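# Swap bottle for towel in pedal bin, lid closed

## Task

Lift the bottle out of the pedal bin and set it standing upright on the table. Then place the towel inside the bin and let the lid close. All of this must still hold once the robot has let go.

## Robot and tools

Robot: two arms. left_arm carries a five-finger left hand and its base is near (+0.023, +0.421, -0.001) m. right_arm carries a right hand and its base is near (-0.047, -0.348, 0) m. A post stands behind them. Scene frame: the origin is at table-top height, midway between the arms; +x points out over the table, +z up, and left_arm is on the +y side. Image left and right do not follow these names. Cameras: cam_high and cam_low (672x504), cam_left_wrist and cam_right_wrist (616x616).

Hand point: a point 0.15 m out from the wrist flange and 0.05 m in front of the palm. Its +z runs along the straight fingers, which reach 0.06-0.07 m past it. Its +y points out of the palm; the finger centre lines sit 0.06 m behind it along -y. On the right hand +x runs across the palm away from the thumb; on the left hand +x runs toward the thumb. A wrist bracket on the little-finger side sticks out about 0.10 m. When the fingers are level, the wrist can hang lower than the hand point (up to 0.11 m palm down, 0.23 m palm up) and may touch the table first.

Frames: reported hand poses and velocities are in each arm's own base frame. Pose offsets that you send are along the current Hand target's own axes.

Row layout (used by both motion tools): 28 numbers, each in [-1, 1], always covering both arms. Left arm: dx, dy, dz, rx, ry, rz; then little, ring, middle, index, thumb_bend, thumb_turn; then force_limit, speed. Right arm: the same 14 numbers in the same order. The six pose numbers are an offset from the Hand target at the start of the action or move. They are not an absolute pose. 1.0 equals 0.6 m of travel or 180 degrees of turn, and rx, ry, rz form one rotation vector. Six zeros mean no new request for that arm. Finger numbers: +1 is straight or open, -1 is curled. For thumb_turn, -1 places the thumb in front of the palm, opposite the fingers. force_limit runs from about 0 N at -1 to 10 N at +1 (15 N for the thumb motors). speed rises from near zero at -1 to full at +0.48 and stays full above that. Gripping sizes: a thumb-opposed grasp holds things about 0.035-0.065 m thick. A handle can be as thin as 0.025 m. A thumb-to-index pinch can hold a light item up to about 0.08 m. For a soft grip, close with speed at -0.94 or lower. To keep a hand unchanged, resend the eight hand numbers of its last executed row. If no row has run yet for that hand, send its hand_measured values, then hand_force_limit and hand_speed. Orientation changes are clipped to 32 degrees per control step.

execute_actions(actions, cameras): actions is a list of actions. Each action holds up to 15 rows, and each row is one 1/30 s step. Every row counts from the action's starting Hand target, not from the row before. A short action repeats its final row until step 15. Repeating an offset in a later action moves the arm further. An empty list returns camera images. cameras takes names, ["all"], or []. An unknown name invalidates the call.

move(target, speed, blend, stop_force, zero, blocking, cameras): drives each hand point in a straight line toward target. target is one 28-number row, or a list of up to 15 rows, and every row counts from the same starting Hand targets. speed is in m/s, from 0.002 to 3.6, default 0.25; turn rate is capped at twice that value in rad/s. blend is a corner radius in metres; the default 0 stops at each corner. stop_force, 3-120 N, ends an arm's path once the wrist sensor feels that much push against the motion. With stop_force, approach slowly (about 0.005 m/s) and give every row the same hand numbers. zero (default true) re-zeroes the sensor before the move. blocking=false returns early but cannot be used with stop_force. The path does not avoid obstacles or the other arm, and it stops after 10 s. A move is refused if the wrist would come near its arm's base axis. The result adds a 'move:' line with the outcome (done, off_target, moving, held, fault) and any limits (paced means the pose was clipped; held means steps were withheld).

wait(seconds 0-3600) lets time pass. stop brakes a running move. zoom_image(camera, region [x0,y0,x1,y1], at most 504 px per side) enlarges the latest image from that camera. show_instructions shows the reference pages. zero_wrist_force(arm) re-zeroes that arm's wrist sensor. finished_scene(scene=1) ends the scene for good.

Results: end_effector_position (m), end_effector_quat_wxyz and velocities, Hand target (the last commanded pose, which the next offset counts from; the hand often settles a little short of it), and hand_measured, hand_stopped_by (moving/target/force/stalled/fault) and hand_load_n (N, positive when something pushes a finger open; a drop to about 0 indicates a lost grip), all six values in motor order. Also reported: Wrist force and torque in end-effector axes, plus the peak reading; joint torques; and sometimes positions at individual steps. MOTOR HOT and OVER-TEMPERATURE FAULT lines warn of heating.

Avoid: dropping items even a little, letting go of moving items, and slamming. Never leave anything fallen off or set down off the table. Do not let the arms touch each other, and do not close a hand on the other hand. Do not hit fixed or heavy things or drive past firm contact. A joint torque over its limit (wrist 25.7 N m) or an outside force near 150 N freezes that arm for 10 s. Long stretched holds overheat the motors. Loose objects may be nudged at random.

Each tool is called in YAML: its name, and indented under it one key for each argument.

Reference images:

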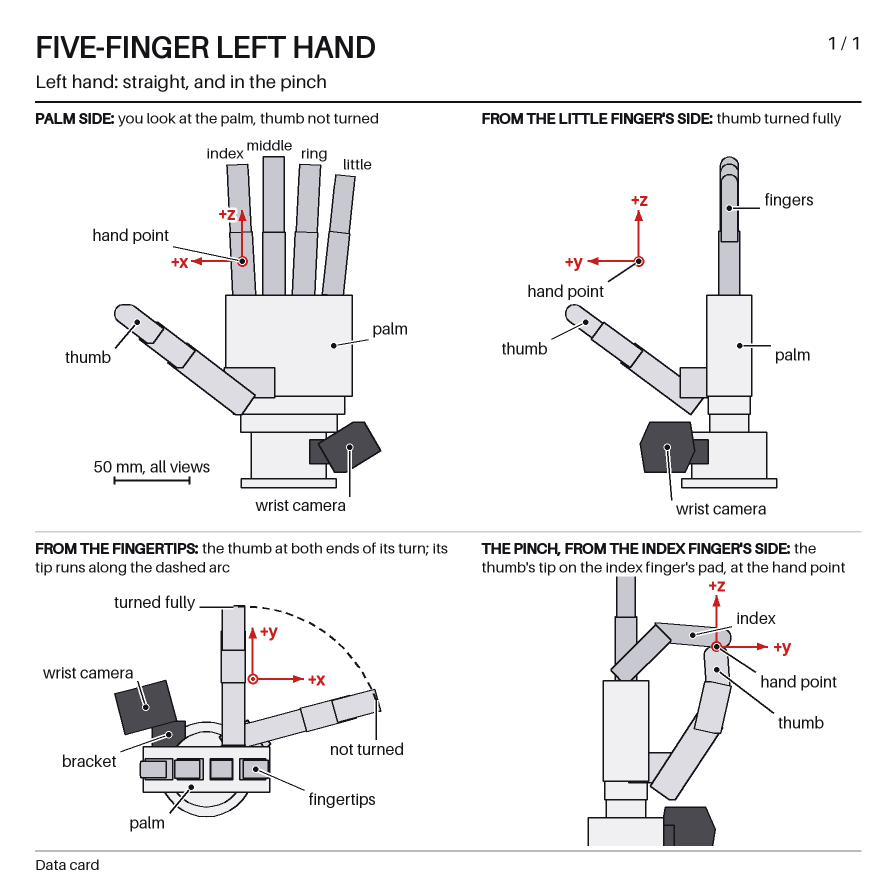

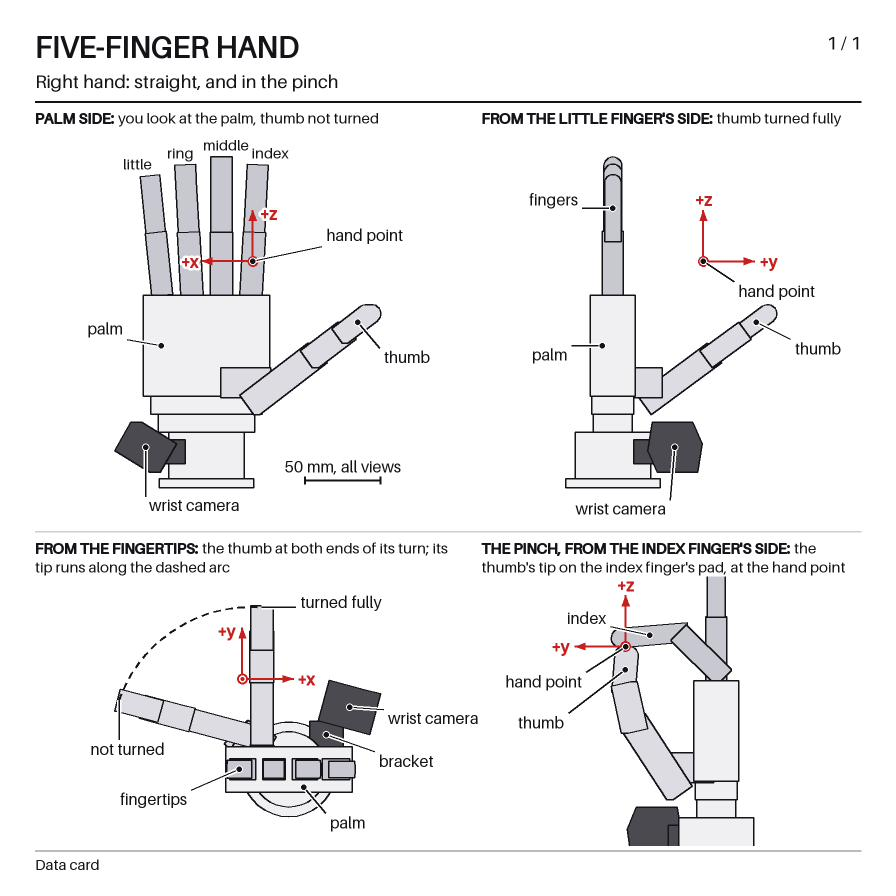

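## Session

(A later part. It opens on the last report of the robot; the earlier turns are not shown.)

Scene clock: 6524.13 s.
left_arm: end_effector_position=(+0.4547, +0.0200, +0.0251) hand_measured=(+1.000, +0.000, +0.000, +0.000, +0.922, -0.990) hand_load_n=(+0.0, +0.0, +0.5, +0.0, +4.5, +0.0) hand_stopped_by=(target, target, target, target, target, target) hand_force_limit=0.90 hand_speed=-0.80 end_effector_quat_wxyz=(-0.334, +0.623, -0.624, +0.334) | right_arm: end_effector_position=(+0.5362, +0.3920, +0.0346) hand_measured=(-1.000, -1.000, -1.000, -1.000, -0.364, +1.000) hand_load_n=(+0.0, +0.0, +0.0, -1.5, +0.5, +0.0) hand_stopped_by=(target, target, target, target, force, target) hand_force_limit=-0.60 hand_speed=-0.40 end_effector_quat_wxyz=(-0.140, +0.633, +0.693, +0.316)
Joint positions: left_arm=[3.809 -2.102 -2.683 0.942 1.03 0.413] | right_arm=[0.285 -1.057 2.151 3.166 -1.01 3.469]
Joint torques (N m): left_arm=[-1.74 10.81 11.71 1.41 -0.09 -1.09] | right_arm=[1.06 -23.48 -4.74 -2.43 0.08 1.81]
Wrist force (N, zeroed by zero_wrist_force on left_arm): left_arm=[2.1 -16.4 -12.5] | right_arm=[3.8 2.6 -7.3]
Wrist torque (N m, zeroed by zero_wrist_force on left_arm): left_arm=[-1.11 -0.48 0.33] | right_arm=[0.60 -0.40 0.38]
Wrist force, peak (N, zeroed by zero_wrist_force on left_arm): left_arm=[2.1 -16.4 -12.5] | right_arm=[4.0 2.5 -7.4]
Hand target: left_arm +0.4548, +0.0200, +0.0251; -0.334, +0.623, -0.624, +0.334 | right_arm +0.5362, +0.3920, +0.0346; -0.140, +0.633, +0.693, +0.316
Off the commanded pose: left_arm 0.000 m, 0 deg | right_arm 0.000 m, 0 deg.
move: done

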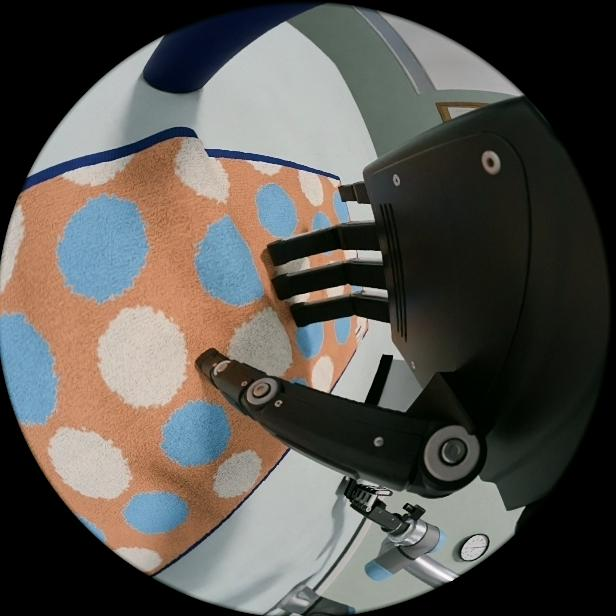

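move:
  target: [0,0.0024,0.0016,0,0,0,1,-0.1,-0.1,-0.1,0.76,-0.99,0.9,-0.8,0,0,0,0,0,0,-1,-1,-1,-1,-0.8,1,-0.6,-0.4]
  speed: 0.006
  cameras: ["cam_left_wrist"]

Scene clock: 6532.07 s.
left_arm: end_effector_position=(+0.4548, +0.0200, +0.0233) hand_measured=(+1.000, -0.100, -0.100, -0.100, +0.762, -0.990) hand_load_n=(+0.0, +0.0, +0.0, +0.0, +2.5, -0.5) hand_stopped_by=(target, target, target, target, target, target) hand_force_limit=0.90 hand_speed=-0.80 end_effector_quat_wxyz=(-0.334, +0.623, -0.624, +0.334) | right_arm: end_effector_position=(+0.5362, +0.3920, +0.0346) hand_measured=(-1.000, -1.000, -1.000, -1.000, -0.364, +1.000) hand_load_n=(+0.0, +0.5, +0.0, -1.5, +0.5, +0.0) hand_stopped_by=(target, target, target, target, force, target) hand_force_limit=-0.60 hand_speed=-0.40 end_effector_quat_wxyz=(-0.140, +0.633, +0.693, +0.316)
Joint positions: left_arm=[3.809 -2.112 -2.683 0.951 1.03 0.413] | right_arm=[0.285 -1.057 2.151 3.166 -1.01 3.469]
Joint torques (N m): left_arm=[-4.9 10.02 11.36 1.14 0.68 -0.25] | right_arm=[0.97 -22.64 -4.98 -2.58 -0.04 1.75]
Wrist force (N, zeroed by zero_wrist_force on left_arm): left_arm=[1.3 -17.7 -14.3] | right_arm=[3.7 2.5 -7.4]
Wrist torque (N m, zeroed by zero_wrist_force on left_arm): left_arm=[-1.28 -0.32 0.30] | right_arm=[0.59 -0.39 0.37]
Wrist force, peak (N, zeroed by zero_wrist_force on left_arm): left_arm=[3.1 -24.5 -24.2] | right_arm=[4.0 2.4 -7.7]
Hand target: left_arm +0.4548, +0.0200, +0.0233; -0.334, +0.623, -0.624, +0.334 | right_arm +0.5362, +0.3920, +0.0346; -0.140, +0.633, +0.693, +0.316
Off the commanded pose: left_arm 0.000 m, 0 deg | right_arm 0.000 m, 0 deg.
move: done

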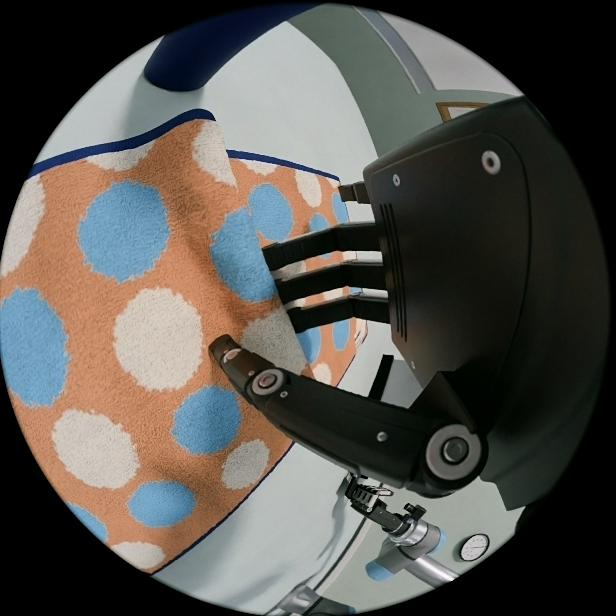

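move:
  target: [0,0.0029,0.0020,0,0,0,1,-0.2,-0.2,-0.2,0.58,-0.99,0.9,-0.7,0,0,0,0,0,0,-1,-1,-1,-1,-0.8,1,-0.6,-0.4]
  speed: 0.004
  cameras: ["cam_left_wrist"]

Scene clock: 6539.13 s.
left_arm: end_effector_position=(+0.4548, +0.0200, +0.0212) hand_measured=(+1.000, -0.200, -0.200, -0.200, +0.580, -0.990) hand_load_n=(-0.5, +0.0, +0.0, +0.0, +0.0, +0.0) hand_stopped_by=(target, target, target, target, target, target) hand_force_limit=0.90 hand_speed=-0.70 end_effector_quat_wxyz=(-0.334, +0.623, -0.624, +0.334) | right_arm: end_effector_position=(+0.5362, +0.3920, +0.0346) hand_measured=(-1.000, -1.000, -1.000, -1.000, -0.364, +1.000) hand_load_n=(+0.0, +0.0, +0.0, -1.5, +0.5, +0.0) hand_stopped_by=(target, target, target, target, force, target) hand_force_limit=-0.60 hand_speed=-0.40 end_effector_quat_wxyz=(-0.140, +0.633, +0.693, +0.316)
Joint positions: left_arm=[3.809 -2.123 -2.682 0.961 1.03 0.413] | right_arm=[0.285 -1.057 2.151 3.166 -1.01 3.469]
Joint torques (N m): left_arm=[-6.67 16.14 11.87 3.87 1.57 -1.05] | right_arm=[1.24 -23.04 -5.01 -2.43 0.11 1.6]
Wrist force (N, zeroed by zero_wrist_force on left_arm): left_arm=[0.1 -3.3 -2.3] | right_arm=[3.7 2.4 -7.4]
Wrist torque (N m, zeroed by zero_wrist_force on left_arm): left_arm=[-0.21 -0.01 0.05] | right_arm=[0.58 -0.39 0.37]
Wrist force, peak (N, zeroed by zero_wrist_force on left_arm): left_arm=[1.3 -18.3 -14.5] | right_arm=[3.9 2.3 -7.8]
Hand target: left_arm +0.4548, +0.0200, +0.0212; -0.334, +0.623, -0.624, +0.334 | right_arm +0.5362, +0.3920, +0.0346; -0.140, +0.633, +0.693, +0.316
Off the commanded pose: left_arm 0.000 m, 0 deg | right_arm 0.000 m, 0 deg.
move: done

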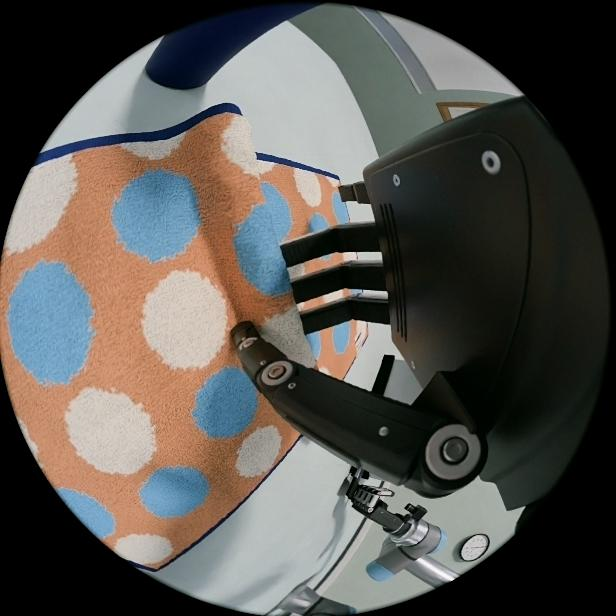

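move:
  target: [0,0.0011,0.00075,0,0,0,1,-0.2,-0.2,-0.2,0.58,-0.99,0.9,-0.7,0,0,0,0,0,0,-1,-1,-1,-1,-0.8,1,-0.6,-0.4]
  speed: 0.004
  cameras: []

zoom_image:
  camera: "cam_left_wrist"
  region: [150, 180, 420, 420]

Scene clock: 6552.20 s.
left_arm: end_effector_position=(+0.4548, +0.0200, +0.0204) hand_measured=(+1.000, -0.200, -0.200, -0.200, +0.580, -0.990) hand_load_n=(+0.0, +0.0, +0.0, +0.0, -1.0, -0.5) hand_stopped_by=(target, target, target, target, target, target) hand_force_limit=0.90 hand_speed=-0.70 end_effector_quat_wxyz=(-0.334, +0.623, -0.624, +0.334) | right_arm: end_effector_position=(+0.5362, +0.3920, +0.0346) hand_measured=(-1.000, -1.000, -1.000, -1.000, -0.364, +1.000) hand_load_n=(+0.0, +0.0, +0.5, -1.5, +0.5, +0.0) hand_stopped_by=(target, target, target, target, force, target) hand_force_limit=-0.60 hand_speed=-0.40 end_effector_quat_wxyz=(-0.140, +0.633, +0.693, +0.316)
Joint positions: left_arm=[3.809 -2.127 -2.681 0.965 1.03 0.413] | right_arm=[0.285 -1.057 2.151 3.166 -1.01 3.469]
Joint torques (N m): left_arm=[-7.75 15.31 11.65 3.36 1.69 -1.12] | right_arm=[0.34 -22.52 -5.26 -2.51 0.07 1.65]
Wrist force (N, zeroed by zero_wrist_force on left_arm): left_arm=[0.5 -6.7 -4.8] | right_arm=[3.9 2.5 -7.5]
Wrist torque (N m, zeroed by zero_wrist_force on left_arm): left_arm=[-0.47 -0.12 0.13] | right_arm=[0.60 -0.41 0.38]
Wrist force, peak (N, zeroed by zero_wrist_force on left_arm): left_arm=[0.5 -6.7 -4.8] | right_arm=[4.1 2.6 -7.6]
Hand target: left_arm +0.4548, +0.0200, +0.0204; -0.334, +0.623, -0.624, +0.334 | right_arm +0.5362, +0.3920, +0.0346; -0.140, +0.633, +0.693, +0.316
Off the commanded pose: left_arm 0.000 m, 0 deg | right_arm 0.000 m, 0 deg.
move: done

Scaled by 1.867 from the camera's image (finer frame: 880x880).
This view is cut from an older image: the scene may have changed since it was taken.

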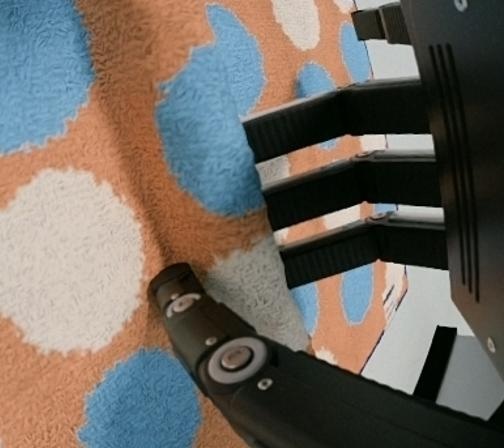

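move:
  target: [0,0.0037,0.0025,0,0,0,1,-0.3,-0.3,-0.3,0.42,-0.99,0.9,-0.7,0,0,0,0,0,0,-1,-1,-1,-1,-0.8,1,-0.6,-0.4]
  speed: 0.005
  cameras: ["cam_left_wrist"]

zoom_image:
  camera: "cam_left_wrist"
  region: [150, 180, 420, 420]

Scene clock: 6560.23 s.
left_arm: end_effector_position=(+0.4549, +0.0200, +0.0178) hand_measured=(+1.000, -0.300, -0.298, -0.300, +0.426, -0.990) hand_load_n=(+0.0, +0.0, +5.5, +0.5, +8.0, +0.0) hand_stopped_by=(target, target, target, target, target, target) hand_force_limit=0.90 hand_speed=-0.70 end_effector_quat_wxyz=(-0.334, +0.623, -0.624, +0.334) | right_arm: end_effector_position=(+0.5362, +0.3920, +0.0346) hand_measured=(-1.000, -1.000, -1.000, -1.000, -0.364, +1.000) hand_load_n=(+0.0, +0.0, +0.0, -1.5, +0.5, +0.0) hand_stopped_by=(target, target, target, target, force, target) hand_force_limit=-0.60 hand_speed=-0.40 end_effector_quat_wxyz=(-0.140, +0.633, +0.693, +0.316)
Joint positions: left_arm=[3.809 -2.141 -2.68 0.978 1.03 0.413] | right_arm=[0.285 -1.057 2.151 3.166 -1.01 3.469]
Joint torques (N m): left_arm=[-8.15 11.98 10.5 1.34 1.54 -1.06] | right_arm=[1.28 -22.95 -5.59 -2.46 0.1 1.73]
Wrist force (N, zeroed by zero_wrist_force on left_arm): left_arm=[1.2 -17.5 -12.6] | right_arm=[3.6 2.5 -7.4]
Wrist torque (N m, zeroed by zero_wrist_force on left_arm): left_arm=[-1.15 -0.34 0.35] | right_arm=[0.59 -0.38 0.37]
Wrist force, peak (N, zeroed by zero_wrist_force on left_arm): left_arm=[1.2 -17.5 -12.6] | right_arm=[3.9 2.6 -7.7]
Hand target: left_arm +0.4548, +0.0200, +0.0177; -0.334, +0.623, -0.624, +0.334 | right_arm +0.5362, +0.3920, +0.0346; -0.140, +0.633, +0.693, +0.316
Off the commanded pose: left_arm 0.000 m, 0 deg | right_arm 0.000 m, 0 deg.
move: done

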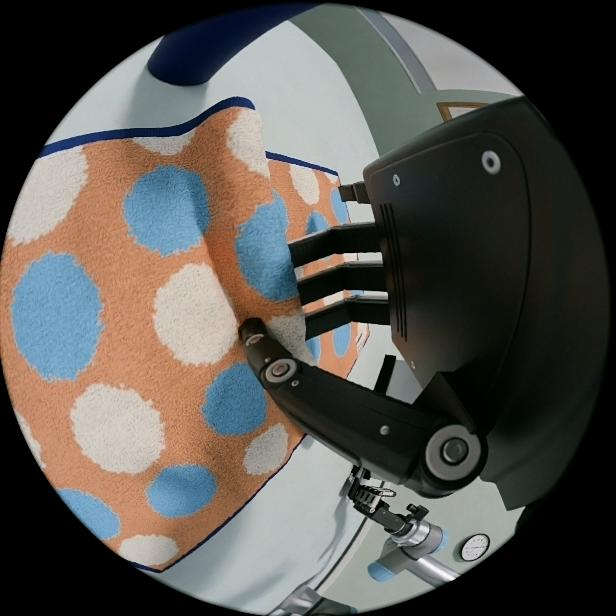

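Scaled by 1.867 from the camera's image (finer frame: 880x880).

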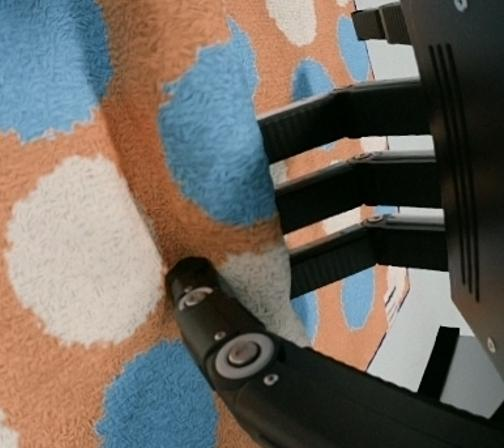

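move:
  target: [0,0,0,0,0,0,1,-0.45,-0.45,-0.45,0.25,-0.99,0.9,-0.7,0,0,0,0,0,0,-1,-1,-1,-1,-0.8,1,-0.6,-0.4]
  speed: 0.005
  cameras: ["cam_left_wrist"]

zoom_image:
  camera: "cam_left_wrist"
  region: [150, 180, 420, 420]

Scene clock: 6568.50 s.
left_arm: end_effector_position=(+0.4548, +0.0200, +0.0177) hand_measured=(+1.000, -0.450, -0.320, -0.432, +0.406, -0.990) hand_load_n=(+0.0, +1.0, +9.0, +11.0, +17.0, +0.0) hand_stopped_by=(target, target, force, force, force, target) hand_force_limit=0.90 hand_speed=-0.70 end_effector_quat_wxyz=(-0.334, +0.623, -0.624, +0.334) | right_arm: end_effector_position=(+0.5362, +0.3920, +0.0346) hand_measured=(-1.000, -1.000, -1.000, -1.000, -0.364, +1.000) hand_load_n=(+0.0, +0.0, +0.0, -1.5, +0.0, +0.0) hand_stopped_by=(target, target, target, target, force, target) hand_force_limit=-0.60 hand_speed=-0.40 end_effector_quat_wxyz=(-0.140, +0.633, +0.693, +0.316)
Joint positions: left_arm=[3.809 -2.141 -2.68 0.978 1.03 0.413] | right_arm=[0.285 -1.057 2.151 3.166 -1.01 3.469]
Joint torques (N m): left_arm=[-3.68 12.21 9.29 0.69 0.42 -1.23] | right_arm=[1.48 -22.48 -5.39 -2.53 0.09 1.63]
Wrist force (N, zeroed by zero_wrist_force on left_arm): left_arm=[0.9 -19.7 -11.9] | right_arm=[3.8 2.5 -7.5]
Wrist torque (N m, zeroed by zero_wrist_force on left_arm): left_arm=[-1.27 -0.28 0.36] | right_arm=[0.61 -0.39 0.38]
Wrist force, peak (N, zeroed by zero_wrist_force on left_arm): left_arm=[1.2 -19.8 -12.1] | right_arm=[4.0 2.6 -7.6]
Hand target: left_arm +0.4548, +0.0200, +0.0177; -0.334, +0.623, -0.624, +0.334 | right_arm +0.5362, +0.3920, +0.0346; -0.140, +0.633, +0.693, +0.316
Off the commanded pose: left_arm 0.000 m, 0 deg | right_arm 0.000 m, 0 deg.
move: done

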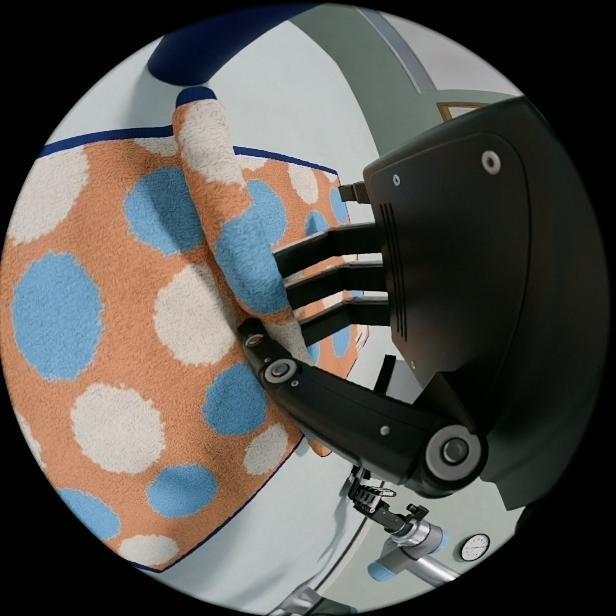

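Scaled by 1.867 from the camera's image (finer frame: 880x880).

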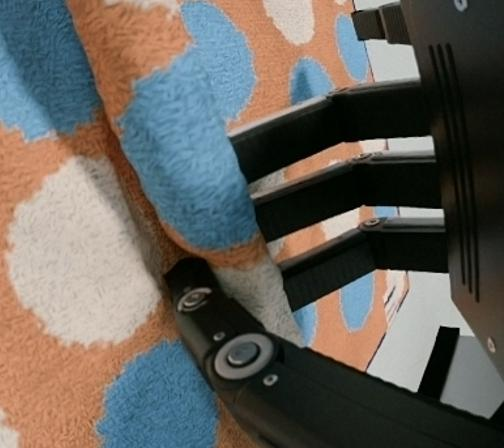

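move:
  target: [0,-0.0559,-0.0367,0,0,0,1,-0.45,-0.45,-0.45,0.25,-0.99,0.9,-0.7,0,0,0,0,0,0,-1,-1,-1,-1,-0.8,1,-0.6,-0.4]
  speed: 0.02
  cameras: ["cam_left_wrist","cam_low"]

Scene clock: 6577.27 s.
left_arm: end_effector_position=(+0.4551, +0.0199, +0.0578) hand_measured=(+1.000, -0.450, -0.320, -0.432, +0.406, -0.990) hand_load_n=(+0.0, +0.5, +7.5, +9.0, +19.5, +0.0) hand_stopped_by=(target, target, force, force, force, target) hand_force_limit=0.90 hand_speed=-0.70 end_effector_quat_wxyz=(-0.334, +0.623, -0.624, +0.334) | right_arm: end_effector_position=(+0.5362, +0.3920, +0.0346) hand_measured=(-1.000, -1.000, -1.000, -1.000, -0.364, +1.000) hand_load_n=(+0.0, +0.0, +0.0, -1.5, +0.5, +0.0) hand_stopped_by=(target, target, target, target, force, target) hand_force_limit=-0.60 hand_speed=-0.40 end_effector_quat_wxyz=(-0.140, +0.633, +0.693, +0.316)
Joint positions: left_arm=[3.808 -1.928 -2.686 0.77 1.031 0.412] | right_arm=[0.285 -1.057 2.151 3.166 -1.01 3.469]
Joint torques (N m): left_arm=[-8.45 26.7 16.02 1.16 1.37 1.56] | right_arm=[1.43 -23.04 -6 -2.32 0.15 1.56]
Wrist force (N, zeroed by zero_wrist_force on left_arm): left_arm=[-0.5 0.2 0.1] | right_arm=[3.8 2.3 -7.4]
Wrist torque (N m, zeroed by zero_wrist_force on left_arm): left_arm=[0.02 0.09 -0.03] | right_arm=[0.57 -0.39 0.36]
Wrist force, peak (N, zeroed by zero_wrist_force on left_arm): left_arm=[0.9 -20.0 -12.1] | right_arm=[3.9 2.5 -7.7]
Hand target: left_arm +0.4551, +0.0200, +0.0579; -0.334, +0.623, -0.624, +0.334 | right_arm +0.5362, +0.3920, +0.0346; -0.140, +0.633, +0.693, +0.316
Off the commanded pose: left_arm 0.000 m, 0 deg | right_arm 0.000 m, 0 deg.
move: done
Images, in order (width x height): cam_low 672x504, cam_left_wrist 616x616.

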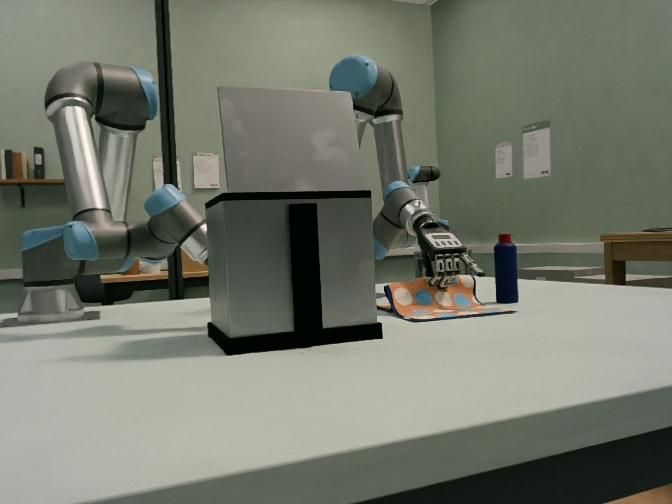

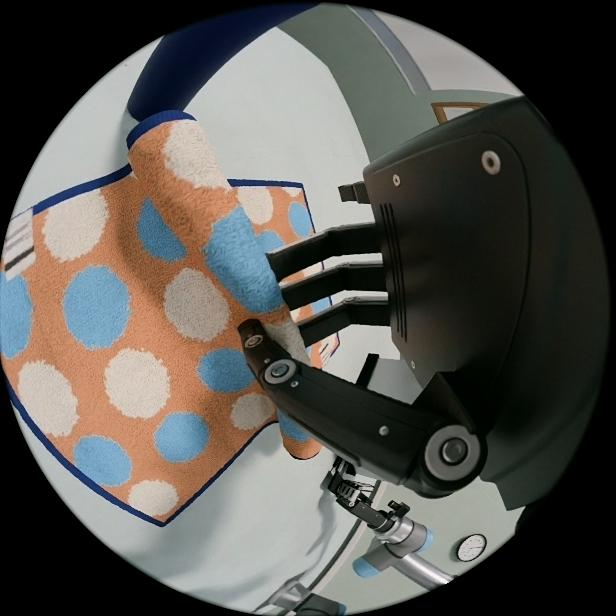

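move:
  target: [0,-0.2683,-0.176,0,0,0,1,-0.45,-0.45,-0.45,0.25,-0.99,0.9,-0.7,0,0,0,0,0,0,-1,-1,-1,-1,-0.8,1,-0.6,-0.4]
  speed: 0.05
  cameras: ["cam_left_wrist","cam_low","cam_high"]

Scene clock: 6635.70 s.
left_arm: end_effector_position=(+0.4563, +0.0196, +0.2503) hand_measured=(+1.000, -0.450, -0.320, -0.432, +0.406, -0.990) hand_load_n=(+0.0, +0.0, +7.5, +9.0, +19.5, +0.0) hand_stopped_by=(target, target, force, force, force, target) hand_force_limit=0.90 hand_speed=-0.70 end_effector_quat_wxyz=(-0.334, +0.623, -0.624, +0.334) | right_arm: end_effector_position=(+0.5362, +0.3920, +0.0346) hand_measured=(-1.000, -1.000, -1.000, -1.000, -0.364, +1.000) hand_load_n=(+0.0, +0.0, +0.0, -1.5, +0.5, +0.0) hand_stopped_by=(target, target, target, target, force, target) hand_force_limit=-0.60 hand_speed=-0.40 end_effector_quat_wxyz=(-0.140, +0.633, +0.693, +0.316)
Joint positions: left_arm=[3.804 -1.209 -2.46 -0.174 1.034 0.409] | right_arm=[0.285 -1.057 2.151 3.166 -1.01 3.469]
Joint torques (N m): left_arm=[4.77 11.87 32.64 1.29 -1.21 1.8] | right_arm=[2.44 -22.92 -5.67 -2.31 -0.1 1.48]
Wrist force (N, zeroed by zero_wrist_force on left_arm): left_arm=[0.0 0.1 0.4] | right_arm=[4.0 2.5 -7.5]
Wrist torque (N m, zeroed by zero_wrist_force on left_arm): left_arm=[-0.03 0.04 -0.04] | right_arm=[0.59 -0.43 0.39]
Wrist force, peak (N, zeroed by zero_wrist_force on left_arm): left_arm=[-0.4 0.5 0.6] | right_arm=[4.0 2.7 -7.6]
Hand target: left_arm +0.4563, +0.0196, +0.2504; -0.334, +0.623, -0.624, +0.334 | right_arm +0.5362, +0.3920, +0.0346; -0.140, +0.633, +0.693, +0.316
Off the commanded pose: left_arm 0.000 m, 0 deg | right_arm 0.000 m, 0 deg.
move: done
Images, in order (width x height): cam_high 672x504, cam_low 672x504, cam_left_wrist 616x616.

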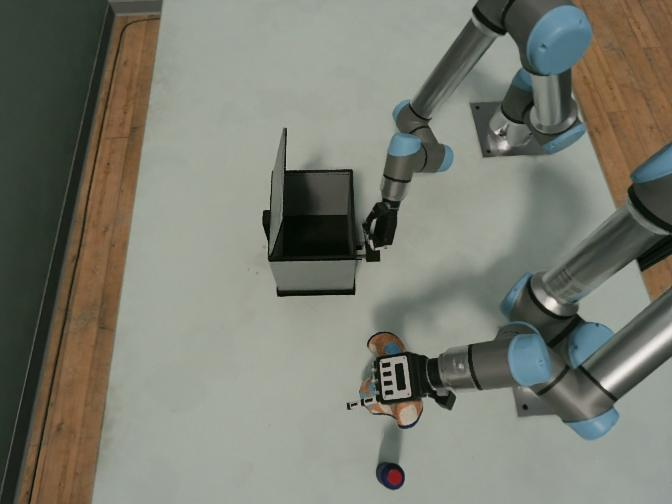

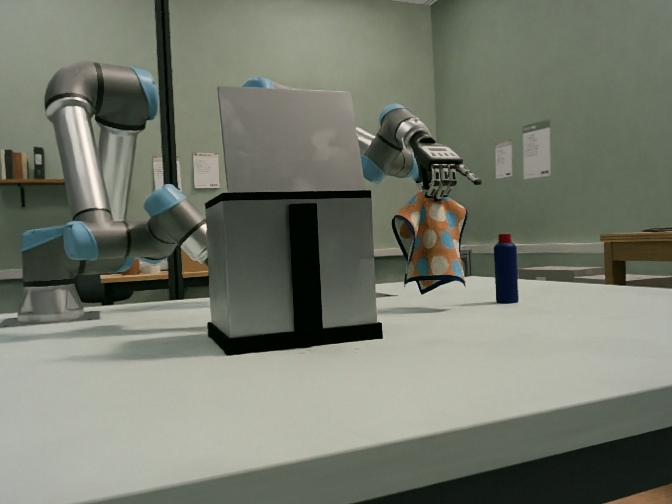

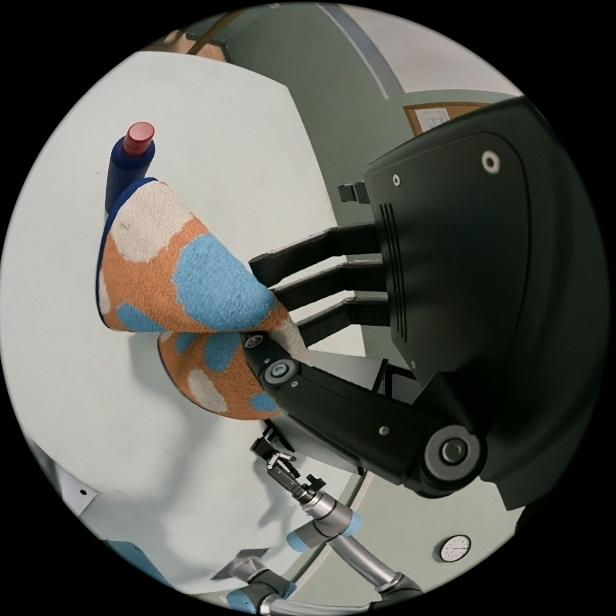

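move:
  target: [0,-0.3493,-0.2293,0,0,0,1,-0.45,-0.45,-0.45,0.25,-0.99,0.9,-0.7,0,0,0,0,0,0,-1,-1,-1,-1,-0.8,1,-0.6,-0.4]
  speed: 0.08
  cameras: ["cam_low","cam_high"]

Scene clock: 6658.63 s.
left_arm: end_effector_position=(+0.4578, +0.0192, +0.5010) hand_measured=(+1.000, -0.450, -0.320, -0.432, +0.406, -0.990) hand_load_n=(-0.5, +0.0, +8.0, +8.5, +20.0, +0.0) hand_stopped_by=(target, target, force, force, force, target) hand_force_limit=0.90 hand_speed=-0.70 end_effector_quat_wxyz=(-0.334, +0.623, -0.624, +0.334) | right_arm: end_effector_position=(+0.5362, +0.3920, +0.0346) hand_measured=(-1.000, -1.000, -1.000, -1.000, -0.364, +1.000) hand_load_n=(+0.0, +0.0, +0.0, -1.5, +0.0, +0.0) hand_stopped_by=(target, target, target, target, force, target) hand_force_limit=-0.60 hand_speed=-0.40 end_effector_quat_wxyz=(-0.140, +0.633, +0.693, +0.316)
Joint positions: left_arm=[3.799 -1.094 -1.86 -0.887 1.037 0.406] | right_arm=[0.285 -1.057 2.151 3.166 -1.01 3.469]
Joint torques (N m): left_arm=[-7.94 -2.96 36.27 1.11 1.38 1.88] | right_arm=[1.49 -22.09 -6.45 -2.59 0.08 1.58]
Wrist force (N, zeroed by zero_wrist_force on left_arm): left_arm=[-0.5 -0.1 0.4] | right_arm=[3.8 2.4 -7.6]
Wrist torque (N m, zeroed by zero_wrist_force on left_arm): left_arm=[-0.06 0.14 -0.02] | right_arm=[0.60 -0.39 0.37]
Wrist force, peak (N, zeroed by zero_wrist_force on left_arm): left_arm=[-0.1 0.7 0.8] | right_arm=[4.0 2.7 -7.7]
Hand target: left_arm +0.4578, +0.0192, +0.5011; -0.334, +0.623, -0.624, +0.334 | right_arm +0.5362, +0.3920, +0.0346; -0.140, +0.633, +0.693, +0.316
Off the commanded pose: left_arm 0.000 m, 0 deg | right_arm 0.000 m, 0 deg.
move: done
Images, in order (width x height): cam_high 672x504, cam_low 672x504.

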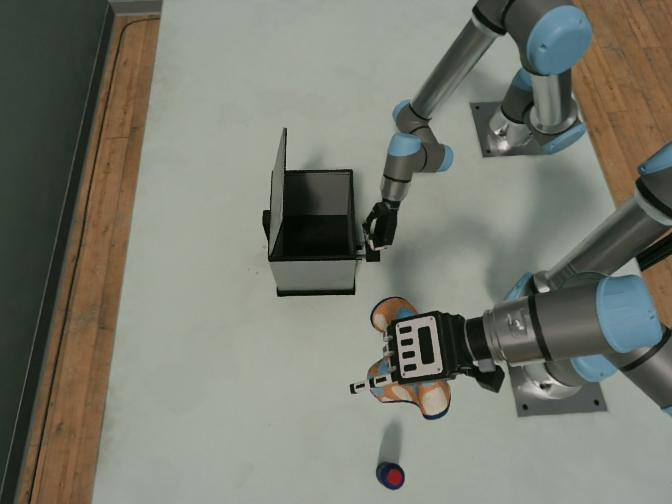

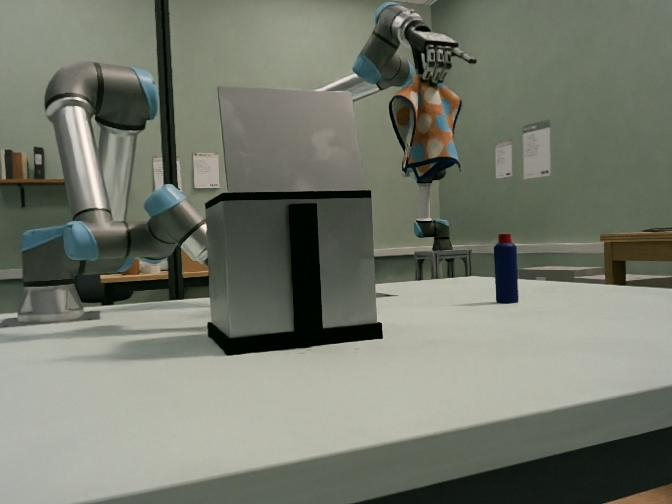

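move:
  target: [0.673,-0.0803,0.1208,0,0,0,1,-0.45,-0.45,-0.45,0.25,-0.99,0.9,-0.7,0,0,0,0,0,0,-1,-1,-1,-1,-0.8,1,-0.6,-0.4]
  speed: 0.08
  cameras: ["cam_low","cam_high","cam_left_wrist"]

Scene clock: 6687.10 s.
left_arm: end_effector_position=(+0.5445, -0.3846, +0.5004) hand_measured=(+1.000, -0.450, -0.320, -0.432, +0.406, -0.990) hand_load_n=(+0.0, +0.5, +7.5, +9.0, +19.5, +0.0) hand_stopped_by=(target, target, force, force, force, target) hand_force_limit=0.90 hand_speed=-0.70 end_effector_quat_wxyz=(-0.334, +0.623, -0.624, +0.334) | right_arm: end_effector_position=(+0.5362, +0.3920, +0.0346) hand_measured=(-1.000, -1.000, -1.000, -1.000, -0.364, +1.000) hand_load_n=(+0.0, +0.0, +0.0, -1.5, +0.5, +0.0) hand_stopped_by=(target, target, target, target, force, target) hand_force_limit=-0.60 hand_speed=-0.40 end_effector_quat_wxyz=(-0.140, +0.633, +0.693, +0.316)
Joint positions: left_arm=[2.641 -1.671 -1.409 -0.711 1.982 -0.292] | right_arm=[0.285 -1.057 2.151 3.166 -1.01 3.469]
Joint torques (N m): left_arm=[-7.77 21.35 36.04 1.18 2.43 -1.43] | right_arm=[3.02 -22.53 -6.23 -2.47 -0.02 1.78]
Wrist force (N, zeroed by zero_wrist_force on left_arm): left_arm=[-0.1 0.5 0.3] | right_arm=[3.9 2.4 -7.3]
Wrist torque (N m, zeroed by zero_wrist_force on left_arm): left_arm=[0.03 0.05 -0.01] | right_arm=[0.58 -0.42 0.38]
Wrist force, peak (N, zeroed by zero_wrist_force on left_arm): left_arm=[-0.9 0.1 0.5] | right_arm=[4.0 2.4 -7.8]
Hand target: left_arm +0.5445, -0.3847, +0.5004; -0.334, +0.623, -0.624, +0.334 | right_arm +0.5362, +0.3920, +0.0346; -0.140, +0.633, +0.693, +0.316
Off the commanded pose: left_arm 0.000 m, 0 deg | right_arm 0.000 m, 0 deg.
move: done
Images, in order (width x height): cam_high 672x504, cam_low 672x504, cam_left_wrist 616x616.

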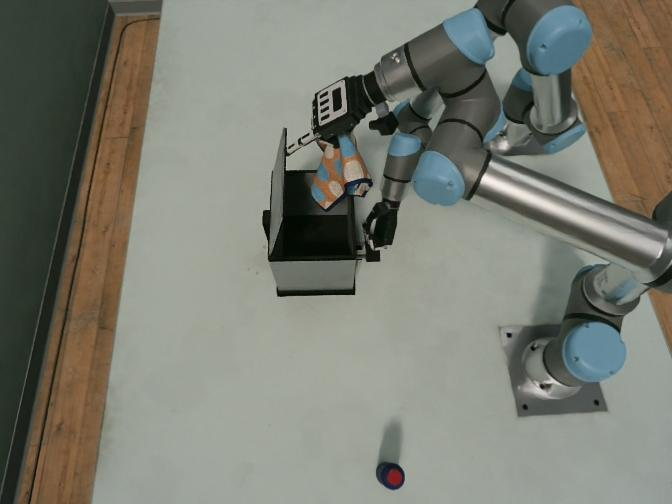

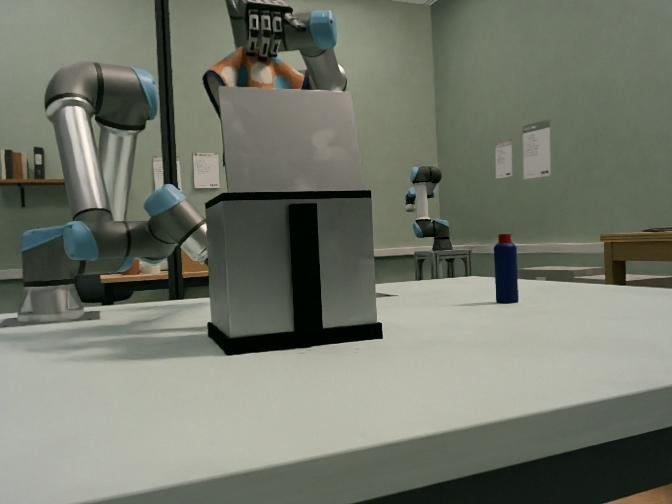

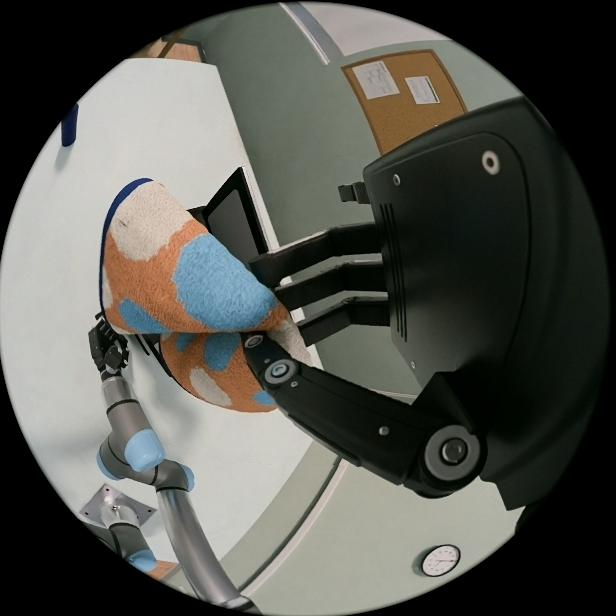

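move:
  target:
    - [0,-0.0231,0.0347,0,0,0,0.3,-0.45,-0.45,-0.45,0.25,-0.99,0.9,-0.7,0,0,0,0,0,0,-1,-1,-1,-1,-0.8,1,-0.6,-0.4]
    - [0,0.088,0.1087,0,0,0,0.3,-0.45,-0.45,-0.45,0.25,-0.99,0.9,-0.7,0,0,0,0,0,0,-1,-1,-1,-1,-0.8,1,-0.6,-0.4]
  speed: 0.05
  cameras: ["cam_low","cam_high","cam_left_wrist"]

zoom_image:
  camera: "cam_high"
  region: [230, 50, 450, 320]

Scene clock: 6716.97 s.
left_arm: end_effector_position=(+0.5696, -0.3845, +0.4203) hand_measured=(+0.300, -0.450, -0.320, -0.432, +0.406, -0.990) hand_load_n=(+0.0, +0.0, +8.0, +9.0, +19.5, +0.0) hand_stopped_by=(target, target, force, force, force, target) hand_force_limit=0.90 hand_speed=-0.70 end_effector_quat_wxyz=(-0.334, +0.623, -0.624, +0.334) | right_arm: end_effector_position=(+0.5362, +0.3920, +0.0346) hand_measured=(-1.000, -1.000, -1.000, -1.000, -0.364, +1.000) hand_load_n=(+0.0, +0.0, +0.0, -1.0, +0.5, +0.0) hand_stopped_by=(target, target, target, target, force, target) hand_force_limit=-0.60 hand_speed=-0.40 end_effector_quat_wxyz=(-0.140, +0.633, +0.693, +0.316)
Joint positions: left_arm=[2.665 -1.724 -1.554 -0.506 1.963 -0.277] | right_arm=[0.285 -1.057 2.151 3.166 -1.01 3.469]
Joint torques (N m): left_arm=[6.14 23.96 10.65 4.73 -1.79 1.76] | right_arm=[1.83 -22.46 -7.96 -2.38 0.03 1.62]
Wrist force (N, zeroed by zero_wrist_force on left_arm): left_arm=[0.0 0.2 0.4] | right_arm=[3.8 2.4 -7.5]
Wrist torque (N m, zeroed by zero_wrist_force on left_arm): left_arm=[-0.04 0.05 -0.19] | right_arm=[0.58 -0.40 0.37]
Wrist force, peak (N, zeroed by zero_wrist_force on left_arm): left_arm=[-0.2 0.7 0.7] | right_arm=[3.7 2.8 -7.8]
Hand target: left_arm +0.5696, -0.3845, +0.4203; -0.334, +0.623, -0.624, +0.334 | right_arm +0.5362, +0.3920, +0.0346; -0.140, +0.633, +0.693, +0.316
Off the commanded pose: left_arm 0.000 m, 0 deg | right_arm 0.000 m, 0 deg.
move: done
Images, in order (width x height): cam_high 672x504, cam_low 672x504, cam_left_wrist 616x616.

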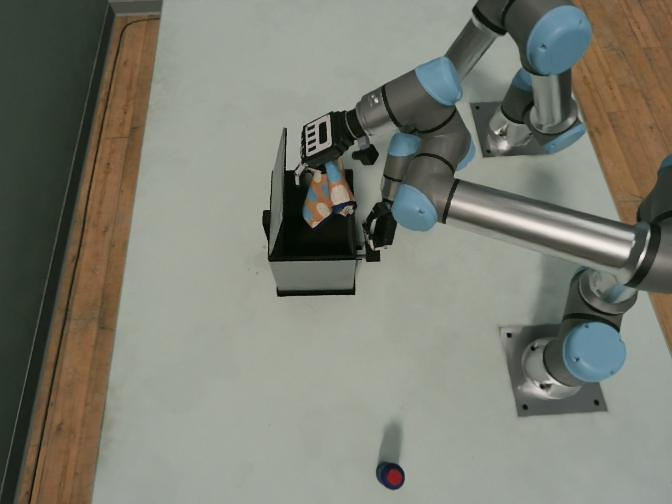

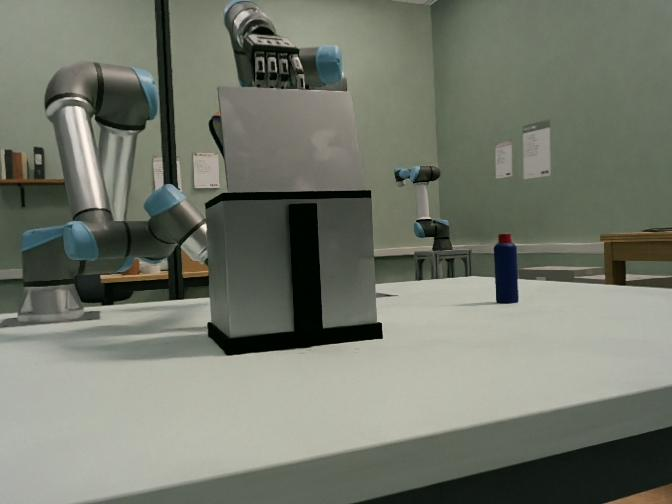

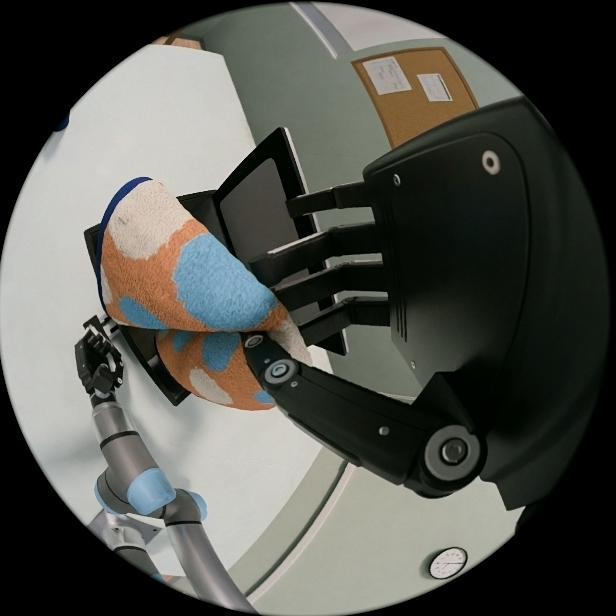

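Scaled by 1.867 from the camera's image (finer frame: 960x720).

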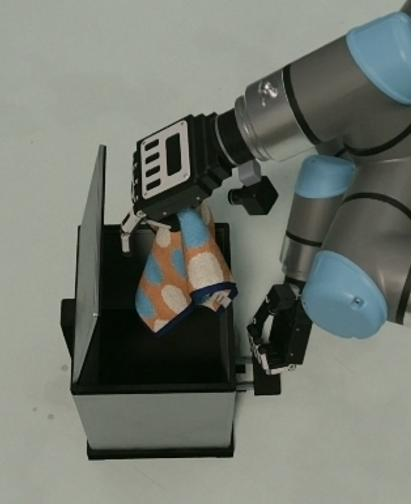

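move:
  target: [0,0,0,-0.1702,0.0603,0.1425,0.3,-0.45,-0.45,-0.45,0.25,-0.99,0.9,-0.7,0,0,0,0,0,0,-1,-1,-1,-1,-0.8,1,-0.6,-0.4]
  speed: 0.08
  cameras: ["cam_low","cam_high","cam_left_wrist"]

zoom_image:
  camera: "cam_high"
  region: [230, 50, 450, 320]

Scene clock: 6750.77 s.
left_arm: end_effector_position=(+0.5696, -0.3845, +0.4203) hand_measured=(+0.300, -0.450, -0.320, -0.432, +0.406, -0.990) hand_load_n=(-0.5, +0.0, +7.5, +9.0, +19.5, +0.0) hand_stopped_by=(target, target, force, force, force, target) hand_force_limit=0.90 hand_speed=-0.70 end_effector_quat_wxyz=(+0.165, -0.503, +0.838, -0.133) | right_arm: end_effector_position=(+0.5362, +0.3920, +0.0346) hand_measured=(-1.000, -1.000, -1.000, -1.000, -0.364, +1.000) hand_load_n=(+0.0, +0.0, +0.0, -1.0, +0.5, +0.0) hand_stopped_by=(target, target, target, target, force, target) hand_force_limit=-0.60 hand_speed=-0.40 end_effector_quat_wxyz=(-0.140, +0.633, +0.693, +0.316)
Joint positions: left_arm=[2.738 -1.946 -0.996 -1.355 1.679 0.11] | right_arm=[0.285 -1.057 2.151 3.166 -1.01 3.469]
Joint torques (N m): left_arm=[6.21 32.93 35.62 1.38 -1.98 1.8] | right_arm=[1.9 -23.02 -8.29 -2.54 -0.09 1.85]
Wrist force (N, zeroed by zero_wrist_force on left_arm): left_arm=[0.4 -0.5 0.0] | right_arm=[3.3 2.3 -7.0]
Wrist torque (N m, zeroed by zero_wrist_force on left_arm): left_arm=[-0.21 -0.08 -0.13] | right_arm=[0.56 -0.36 0.35]
Wrist force, peak (N, zeroed by zero_wrist_force on left_arm): left_arm=[0.0 -0.6 0.8] | right_arm=[3.9 2.5 -7.8]
Hand target: left_arm +0.5696, -0.3845, +0.4203; +0.165, -0.502, +0.838, -0.133 | right_arm +0.5362, +0.3920, +0.0346; -0.140, +0.633, +0.693, +0.316
Off the commanded pose: left_arm 0.000 m, 0 deg | right_arm 0.000 m, 0 deg.
move: done
Images, in order (width x height): cam_high 672x504, cam_low 672x504, cam_left_wrist 616x616.

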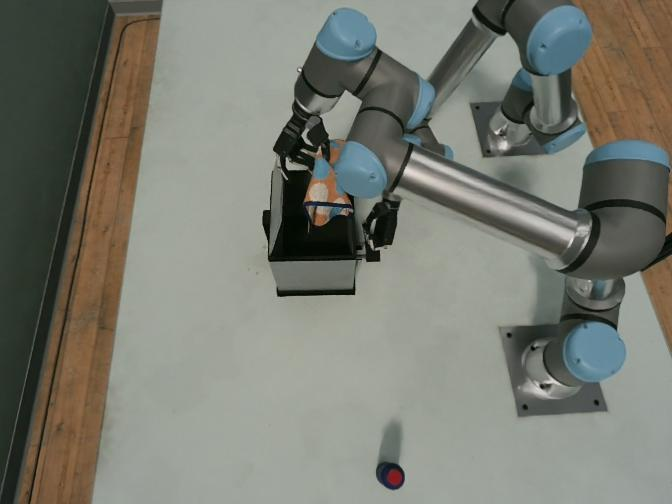

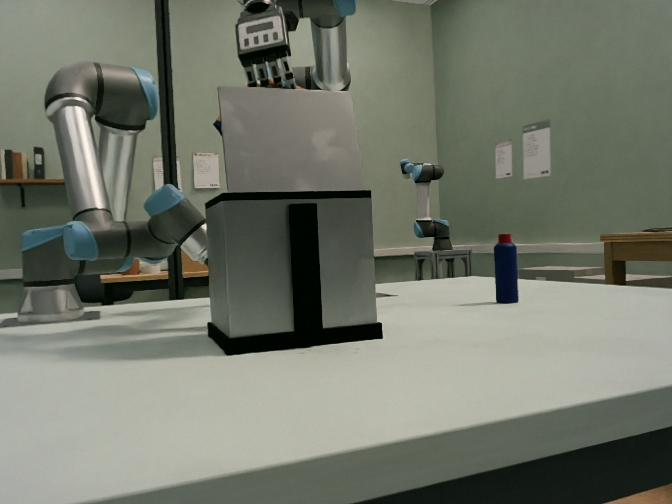

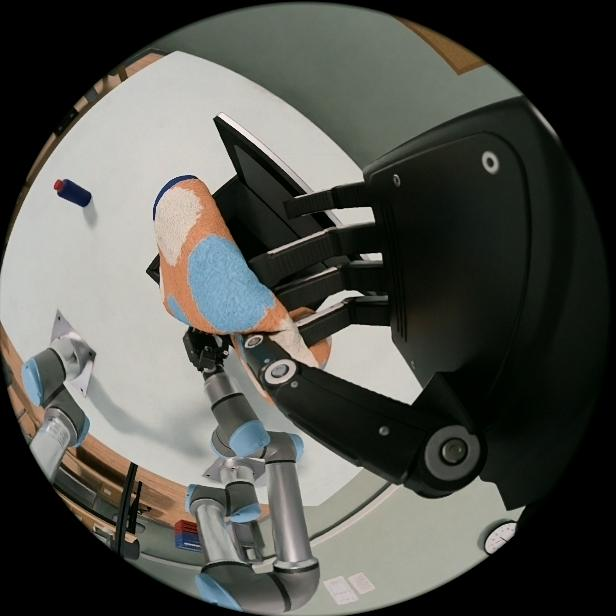

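Scaled by 1.867 from the camera's image (finer frame: 960x720).

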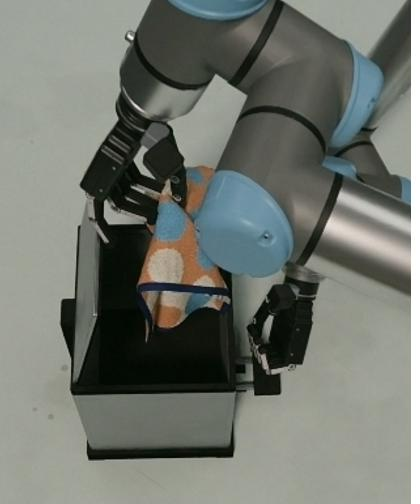

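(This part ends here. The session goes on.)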